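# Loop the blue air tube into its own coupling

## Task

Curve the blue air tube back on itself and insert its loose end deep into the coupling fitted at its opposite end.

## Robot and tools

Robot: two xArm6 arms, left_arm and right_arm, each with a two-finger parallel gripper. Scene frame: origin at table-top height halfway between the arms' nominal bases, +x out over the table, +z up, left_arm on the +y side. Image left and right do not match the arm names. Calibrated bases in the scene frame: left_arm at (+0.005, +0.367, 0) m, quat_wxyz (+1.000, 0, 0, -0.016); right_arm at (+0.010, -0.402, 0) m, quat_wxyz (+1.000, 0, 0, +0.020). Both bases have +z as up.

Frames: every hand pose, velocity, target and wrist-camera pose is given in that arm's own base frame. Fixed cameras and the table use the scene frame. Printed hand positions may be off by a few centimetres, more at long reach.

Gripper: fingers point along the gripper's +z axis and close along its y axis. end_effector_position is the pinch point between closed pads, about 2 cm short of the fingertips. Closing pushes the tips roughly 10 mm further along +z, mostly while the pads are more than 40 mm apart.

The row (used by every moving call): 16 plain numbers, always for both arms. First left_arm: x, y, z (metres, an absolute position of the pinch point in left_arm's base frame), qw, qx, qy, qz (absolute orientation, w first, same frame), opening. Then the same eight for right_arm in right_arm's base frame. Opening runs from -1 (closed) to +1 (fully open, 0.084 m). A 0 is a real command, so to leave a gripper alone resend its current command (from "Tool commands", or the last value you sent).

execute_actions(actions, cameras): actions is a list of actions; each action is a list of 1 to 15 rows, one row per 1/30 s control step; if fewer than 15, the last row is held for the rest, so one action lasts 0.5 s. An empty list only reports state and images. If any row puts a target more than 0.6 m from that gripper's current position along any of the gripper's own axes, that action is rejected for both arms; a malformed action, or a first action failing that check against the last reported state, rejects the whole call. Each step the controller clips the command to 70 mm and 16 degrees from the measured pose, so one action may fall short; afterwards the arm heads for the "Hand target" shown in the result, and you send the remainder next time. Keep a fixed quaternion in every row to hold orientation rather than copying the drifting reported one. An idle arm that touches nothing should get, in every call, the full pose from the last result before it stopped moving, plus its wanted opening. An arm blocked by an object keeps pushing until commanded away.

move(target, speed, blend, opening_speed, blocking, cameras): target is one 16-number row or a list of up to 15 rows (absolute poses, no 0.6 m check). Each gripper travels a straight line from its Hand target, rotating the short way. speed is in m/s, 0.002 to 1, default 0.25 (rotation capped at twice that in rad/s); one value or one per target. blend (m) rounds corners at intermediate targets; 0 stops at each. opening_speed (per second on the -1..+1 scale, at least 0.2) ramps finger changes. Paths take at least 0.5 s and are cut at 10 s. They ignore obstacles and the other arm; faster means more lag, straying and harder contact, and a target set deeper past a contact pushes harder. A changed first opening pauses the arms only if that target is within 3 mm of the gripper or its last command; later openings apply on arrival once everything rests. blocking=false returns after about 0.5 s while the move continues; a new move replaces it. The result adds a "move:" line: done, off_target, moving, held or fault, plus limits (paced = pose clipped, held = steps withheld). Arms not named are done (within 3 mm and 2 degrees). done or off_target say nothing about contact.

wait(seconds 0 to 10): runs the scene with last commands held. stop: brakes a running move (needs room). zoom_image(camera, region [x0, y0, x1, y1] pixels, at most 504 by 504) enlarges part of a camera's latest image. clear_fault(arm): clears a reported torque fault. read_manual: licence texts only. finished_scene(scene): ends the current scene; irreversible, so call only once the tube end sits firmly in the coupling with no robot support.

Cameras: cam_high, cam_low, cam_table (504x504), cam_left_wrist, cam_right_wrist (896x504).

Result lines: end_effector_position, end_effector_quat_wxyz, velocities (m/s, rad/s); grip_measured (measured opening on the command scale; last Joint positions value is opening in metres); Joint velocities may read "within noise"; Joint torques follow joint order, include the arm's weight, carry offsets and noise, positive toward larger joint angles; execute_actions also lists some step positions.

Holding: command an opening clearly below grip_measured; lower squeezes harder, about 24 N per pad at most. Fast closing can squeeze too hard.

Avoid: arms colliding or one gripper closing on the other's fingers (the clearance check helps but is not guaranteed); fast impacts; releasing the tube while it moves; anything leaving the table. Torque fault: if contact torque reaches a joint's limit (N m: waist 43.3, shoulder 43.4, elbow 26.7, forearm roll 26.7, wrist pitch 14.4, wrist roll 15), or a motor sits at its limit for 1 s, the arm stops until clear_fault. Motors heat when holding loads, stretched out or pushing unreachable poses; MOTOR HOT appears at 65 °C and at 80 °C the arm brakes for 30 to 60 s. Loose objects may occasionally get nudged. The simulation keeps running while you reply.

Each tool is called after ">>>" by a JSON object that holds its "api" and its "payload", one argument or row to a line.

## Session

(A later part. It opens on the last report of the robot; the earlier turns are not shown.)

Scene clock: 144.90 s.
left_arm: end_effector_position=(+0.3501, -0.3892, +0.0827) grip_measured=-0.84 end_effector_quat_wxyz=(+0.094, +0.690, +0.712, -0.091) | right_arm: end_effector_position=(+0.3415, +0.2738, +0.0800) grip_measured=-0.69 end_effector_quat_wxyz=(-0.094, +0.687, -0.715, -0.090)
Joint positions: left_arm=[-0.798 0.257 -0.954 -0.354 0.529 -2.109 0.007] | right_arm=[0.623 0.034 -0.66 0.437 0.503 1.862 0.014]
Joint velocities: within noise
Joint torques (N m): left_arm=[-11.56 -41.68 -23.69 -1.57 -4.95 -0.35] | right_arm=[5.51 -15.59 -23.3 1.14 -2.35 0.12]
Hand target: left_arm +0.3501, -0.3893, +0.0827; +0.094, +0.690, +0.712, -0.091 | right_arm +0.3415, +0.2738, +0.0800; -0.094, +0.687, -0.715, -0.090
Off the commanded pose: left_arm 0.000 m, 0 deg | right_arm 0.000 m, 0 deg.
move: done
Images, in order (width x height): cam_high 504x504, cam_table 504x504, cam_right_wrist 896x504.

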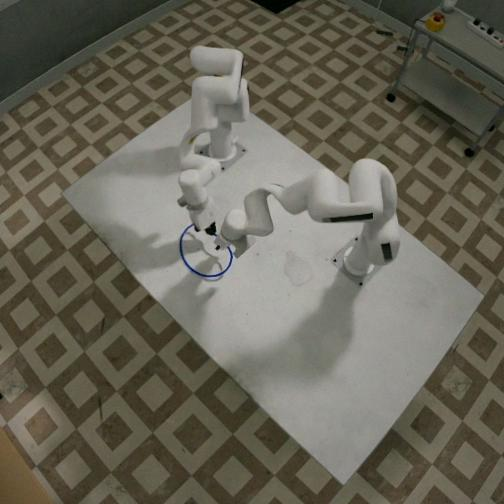

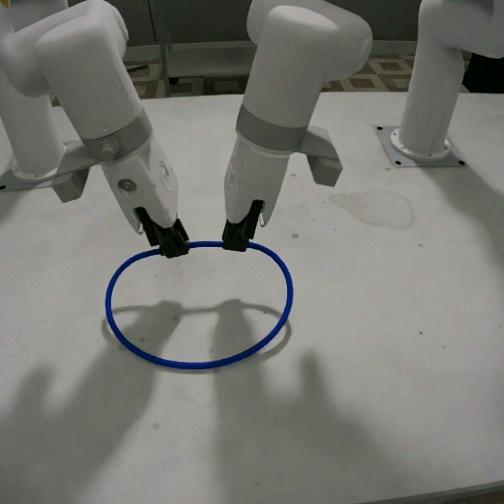

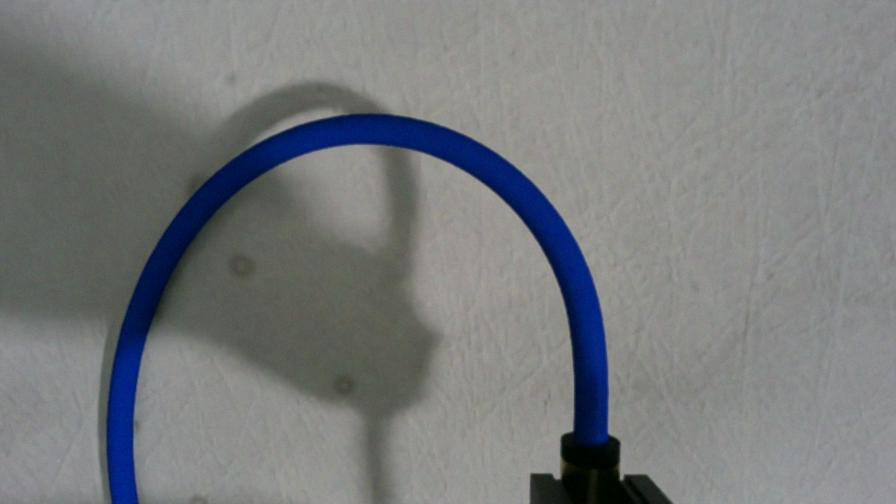

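>>> {"api": "move", "payload": {
  "target": [
    [0.3501,-0.3873,0.0827,0.0937,0.6899,0.7119,-0.0908,-1,0.3415,0.2738,0.080,-0.0941,0.6868,-0.7150,-0.0904,-1],
    [0.3501,-0.3873,0.0827,0.0937,0.6899,0.7119,-0.0908,-1,0.3415,0.2738,0.080,-0.0941,0.6868,-0.7150,-0.0904,0]
  ],
  "speed": 0.02,
  "opening_speed": 0.6
}}

>>> {"api": "zoom_image", "payload": {
  "camera": "cam_table",
  "region": [150, 200, 250, 270]
}}

Scene clock: 153.90 s.
left_arm: end_effector_position=(+0.3501, -0.3873, +0.0827) grip_measured=-0.84 end_effector_quat_wxyz=(+0.094, +0.690, +0.712, -0.091) | right_arm: end_effector_position=(+0.3415, +0.2738, +0.0800) grip_measured=-0.01 end_effector_quat_wxyz=(-0.094, +0.687, -0.715, -0.090)
Joint positions: left_arm=[-0.795 0.253 -0.948 -0.355 0.528 -2.104 0.007] | right_arm=[0.623 0.034 -0.66 0.437 0.503 1.862 0.044]
Joint velocities: within noise
Joint torques (N m): left_arm=[0.84 -36.24 -14 -0.15 -1.85 -0.16] | right_arm=[-0.11 -13.02 -14.89 -0.7 -1.1 0.09]
Hand target: left_arm +0.3501, -0.3873, +0.0827; +0.094, +0.690, +0.712, -0.091 | right_arm +0.3415, +0.2738, +0.0800; -0.094, +0.687, -0.715, -0.090
Off the commanded pose: left_arm 0.000 m, 0 deg | right_arm 0.000 m, 0 deg.
move: done

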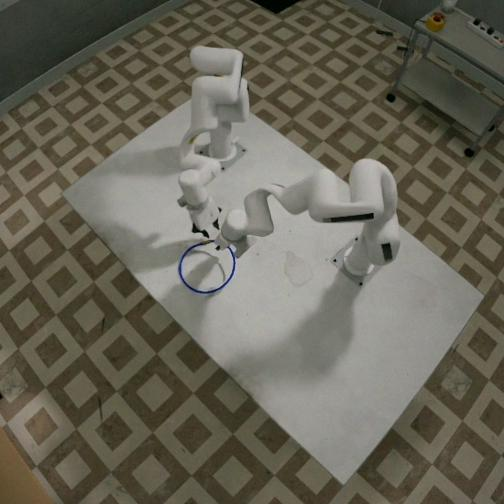

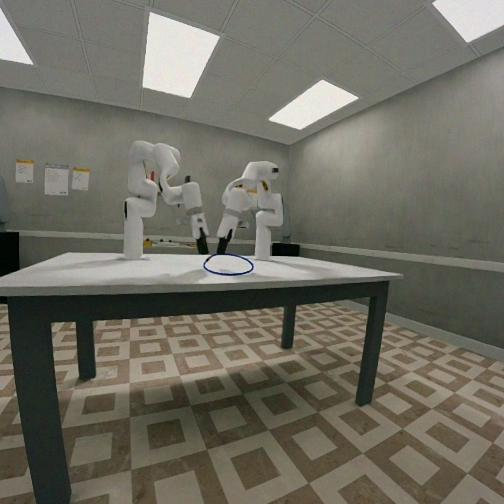

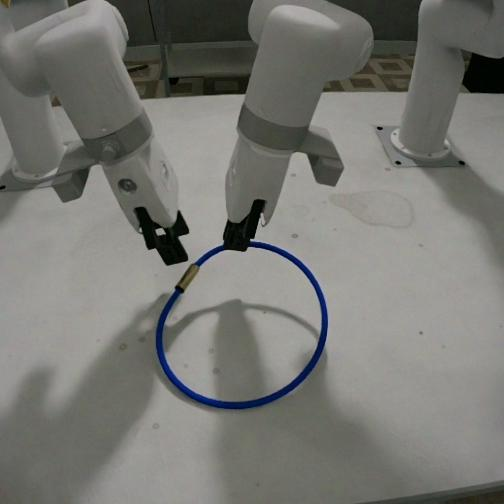

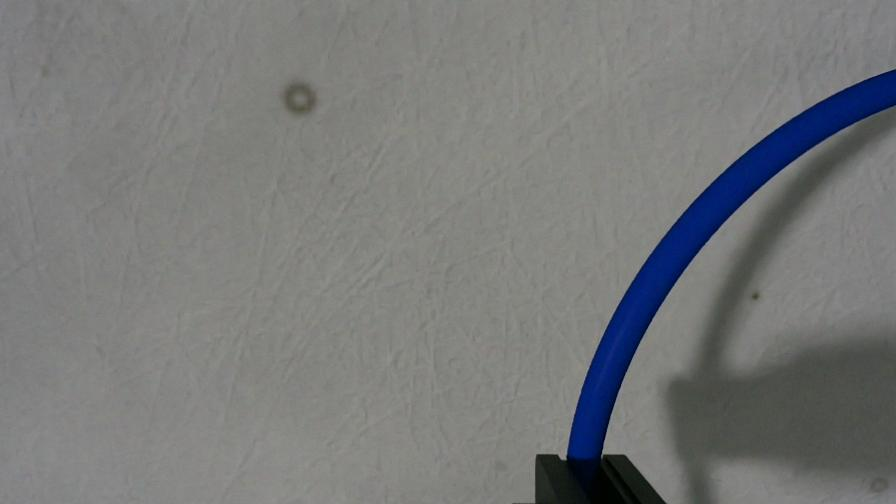

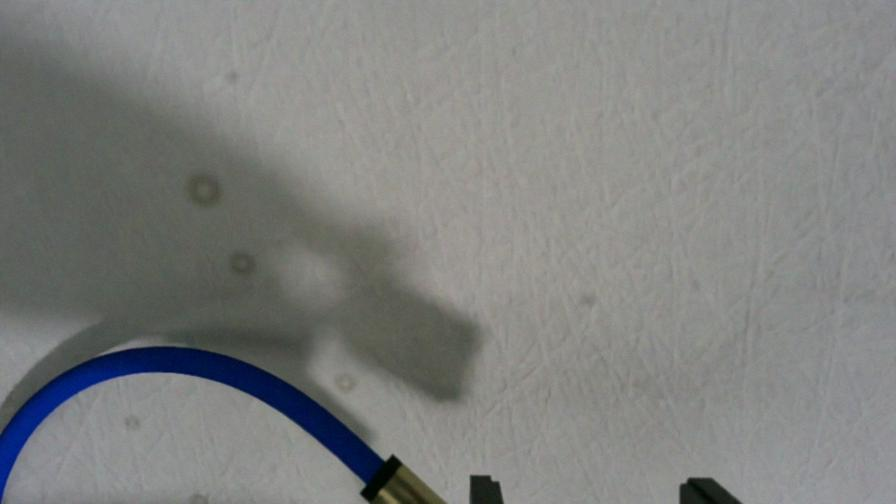

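Scaled by 5.040 from the camera's 504x504 image, which has a finer 720x720 frame.

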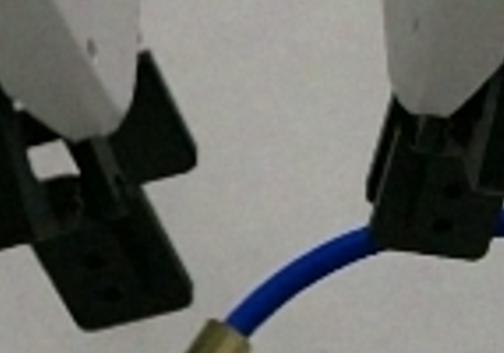

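>>> {"api": "zoom_image", "payload": {
  "camera": "cam_table",
  "region": [160, 240, 260, 310]
}}

Scaled by 5.040 from the camera's 504x504 image, which has a finer 720x720 frame.

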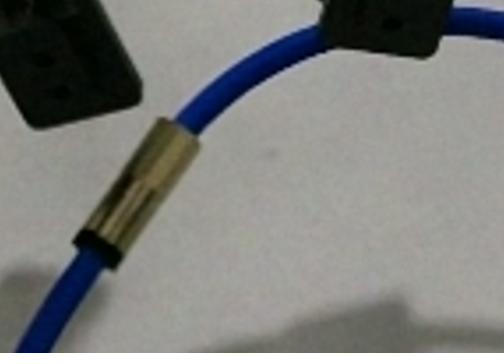

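>>> {"api": "move", "payload": {
  "target": [
    [0.3501,-0.3873,0.0827,0.0937,0.6899,0.7119,-0.0908,-1,0.3395,0.2438,0.16,-0.0941,0.6868,-0.7150,-0.0904,0],
    [0.3501,-0.3873,0.030,0.0937,0.6899,0.7119,-0.0908,-1,0.32,0.18,0.25,-0.0941,0.6868,-0.7150,-0.0904,0],
    [0.3501,-0.3873,0.0250,0.0937,0.6899,0.7119,-0.0908,-1,0.32,0.17,0.25,-0.0941,0.6868,-0.7150,-0.0904,0]
  ],
  "speed": [0.08,0.08,0.02]
}}

>>> {"api": "zoom_image", "payload": {
  "camera": "cam_table",
  "region": [140, 220, 300, 340]
}}

>>> {"api": "zoom_image", "payload": {
  "camera": "cam_low",
  "region": [190, 235, 270, 285]
}}

Scene clock: 164.07 s.
left_arm: end_effector_position=(+0.3501, -0.3873, +0.0250) grip_measured=-0.84 end_effector_quat_wxyz=(+0.094, +0.690, +0.712, -0.091) | right_arm: end_effector_position=(+0.3200, +0.1701, +0.2500) grip_measured=-0.01 end_effector_quat_wxyz=(-0.094, +0.687, -0.715, -0.090)
Joint positions: left_arm=[-0.813 0.391 -0.947 -0.461 0.396 -2.002 0.007] | right_arm=[0.347 -0.494 -0.696 0.272 1.105 1.846 0.044]
Joint velocities: within noise
Joint torques (N m): left_arm=[-1.19 -36.51 -13.27 -0.79 -2.12 0.37] | right_arm=[-1.56 -8.05 -17.86 0.29 -0.94 -0.29]
Hand target: left_arm +0.3501, -0.3873, +0.0250; +0.094, +0.690, +0.712, -0.091 | right_arm +0.3200, +0.1700, +0.2500; -0.094, +0.687, -0.715, -0.090
Off the commanded pose: left_arm 0.000 m, 0 deg | right_arm 0.000 m, 0 deg.
move: done

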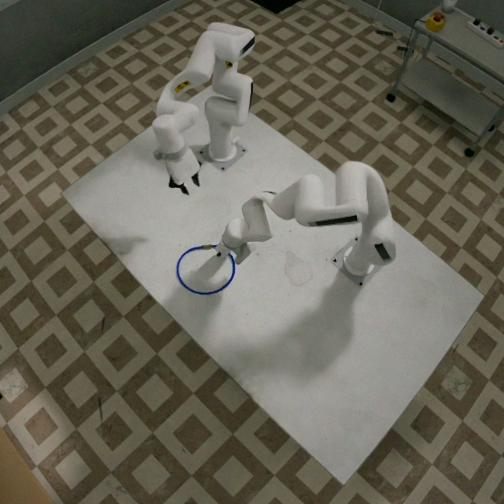

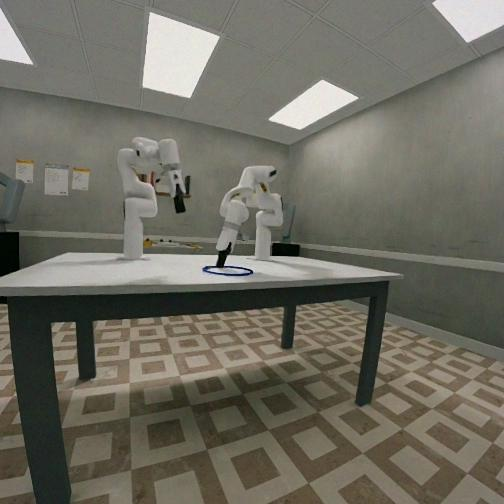

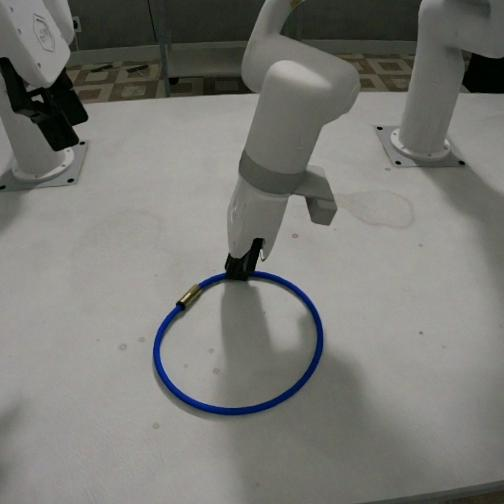

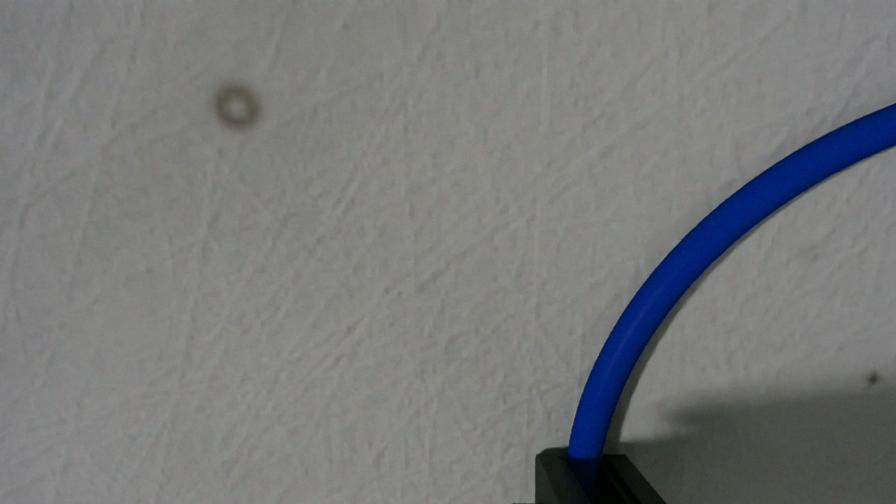

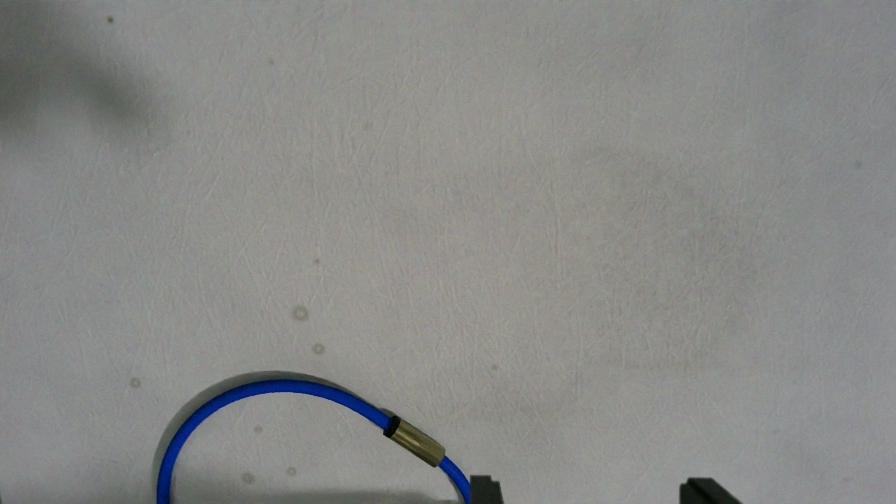

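Scaled by 3.150 from the camera's 504x504 image, which has a finer 720x720 frame.

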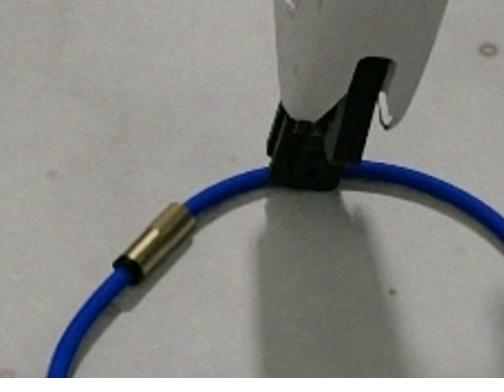

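Scaled by 6.300 from the camera's 504x504 image, which has a finer 720x720 frame.

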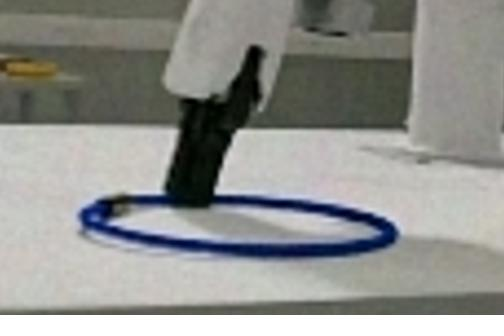

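>>> {"api": "move", "payload": {
  "target": [
    [0.3501,-0.3873,0.0250,0.0937,0.6899,0.7119,-0.0908,-0.2,0.32,0.17,0.25,-0.0941,0.6868,-0.7150,-0.0904,0],
    [0.3501,-0.3773,0.060,0.0937,0.6899,0.7119,-0.0908,-0.2,0.32,0.17,0.25,-0.0941,0.6868,-0.7150,-0.0904,0],
    [0.3301,-0.2773,0.25,0.0937,0.6899,0.7119,-0.0908,-0.2,0.32,0.17,0.25,-0.0941,0.6868,-0.7150,-0.0904,0]
  ],
  "speed": [0.05,0.05,0.15],
  "opening_speed": 0.4
}}

>>> {"api": "zoom_image", "payload": {
  "camera": "cam_table",
  "region": [140, 240, 260, 330]
}}

>>> {"api": "zoom_image", "payload": {
  "camera": "cam_right_wrist",
  "region": [340, 380, 520, 504]
}}

Scene clock: 172.53 s.
left_arm: end_effector_position=(+0.3301, -0.2773, +0.2499) grip_measured=-0.21 end_effector_quat_wxyz=(+0.094, +0.690, +0.712, -0.091) | right_arm: end_effector_position=(+0.3200, +0.1700, +0.2500) grip_measured=-0.01 end_effector_quat_wxyz=(-0.094, +0.687, -0.715, -0.090)
Joint positions: left_arm=[-0.6 -0.282 -0.86 -0.251 1 -2.082 0.035] | right_arm=[0.347 -0.494 -0.696 0.272 1.105 1.846 0.044]
Joint velocities: within noise
Joint torques (N m): left_arm=[0.72 -26.17 -17.12 -0.21 -1.73 0.36] | right_arm=[-1.39 -7.57 -18.17 0.1 -1.32 -0.31]
Hand target: left_arm +0.3301, -0.2773, +0.2500; +0.094, +0.690, +0.712, -0.091 | right_arm +0.3200, +0.1700, +0.2500; -0.094, +0.687, -0.715, -0.090
Off the commanded pose: left_arm 0.000 m, 0 deg | right_arm 0.000 m, 0 deg.
move: done

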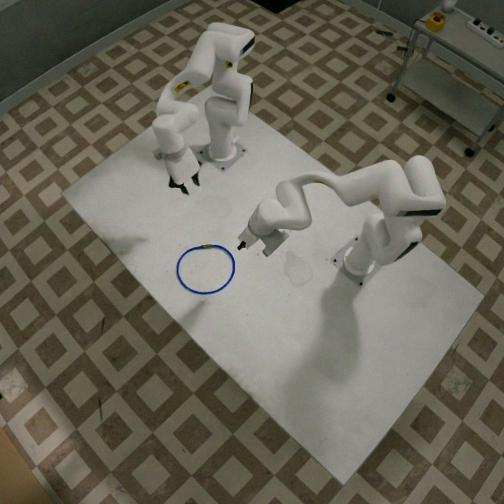

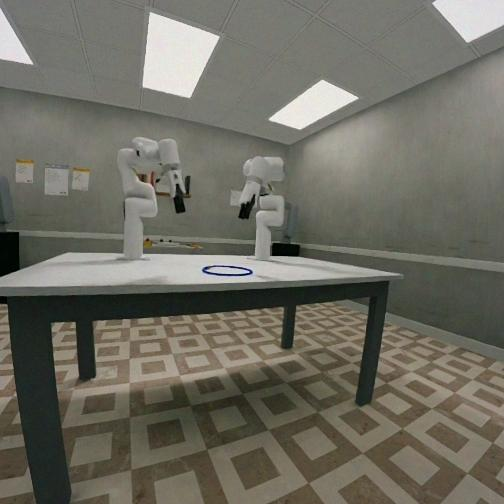

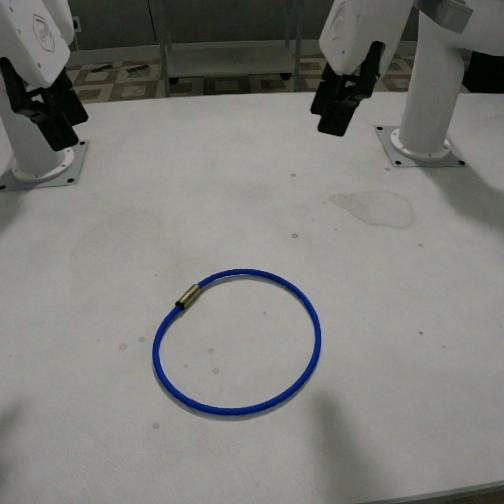

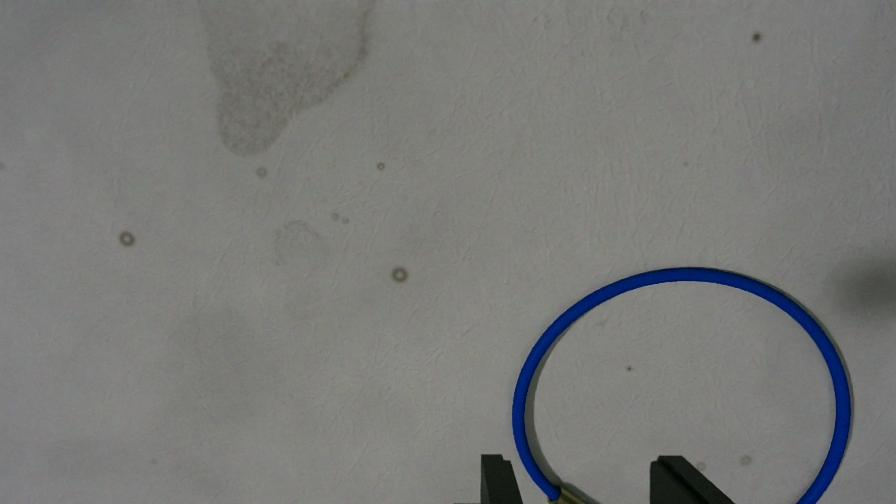

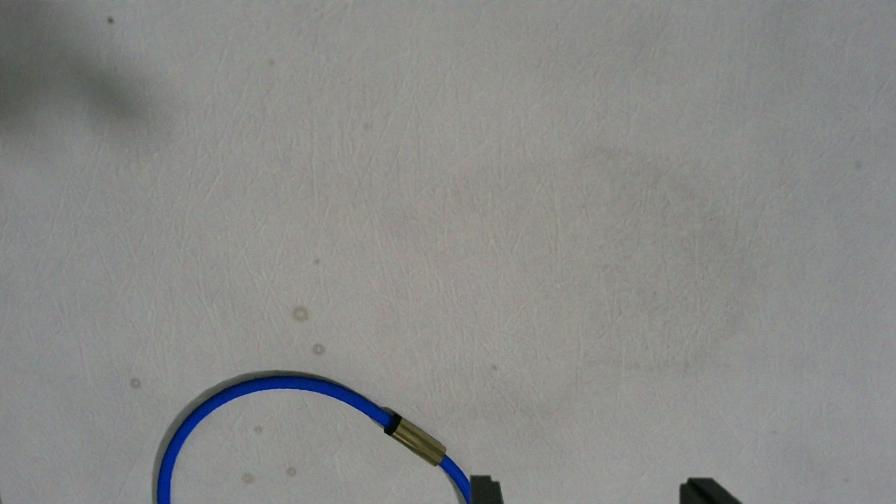

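Scaled by 4.200 from the camera's 504x504 image, which has a finer 720x720 frame.

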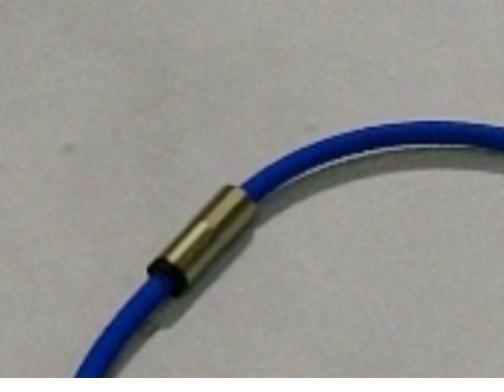

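Scaled by 2.800 from the camera's 896x504 image, which has a finer 1280x720 frame.

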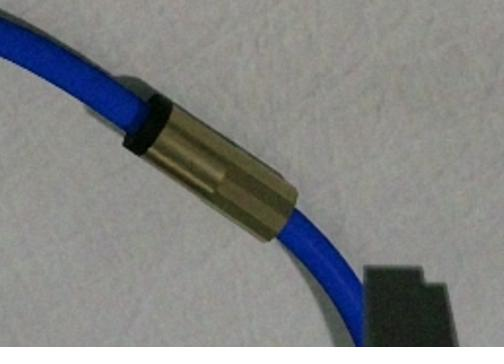

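>>> {"api": "finished_scene", "payload": {
  "scene": 1
}}

The scene is finished: the task was done.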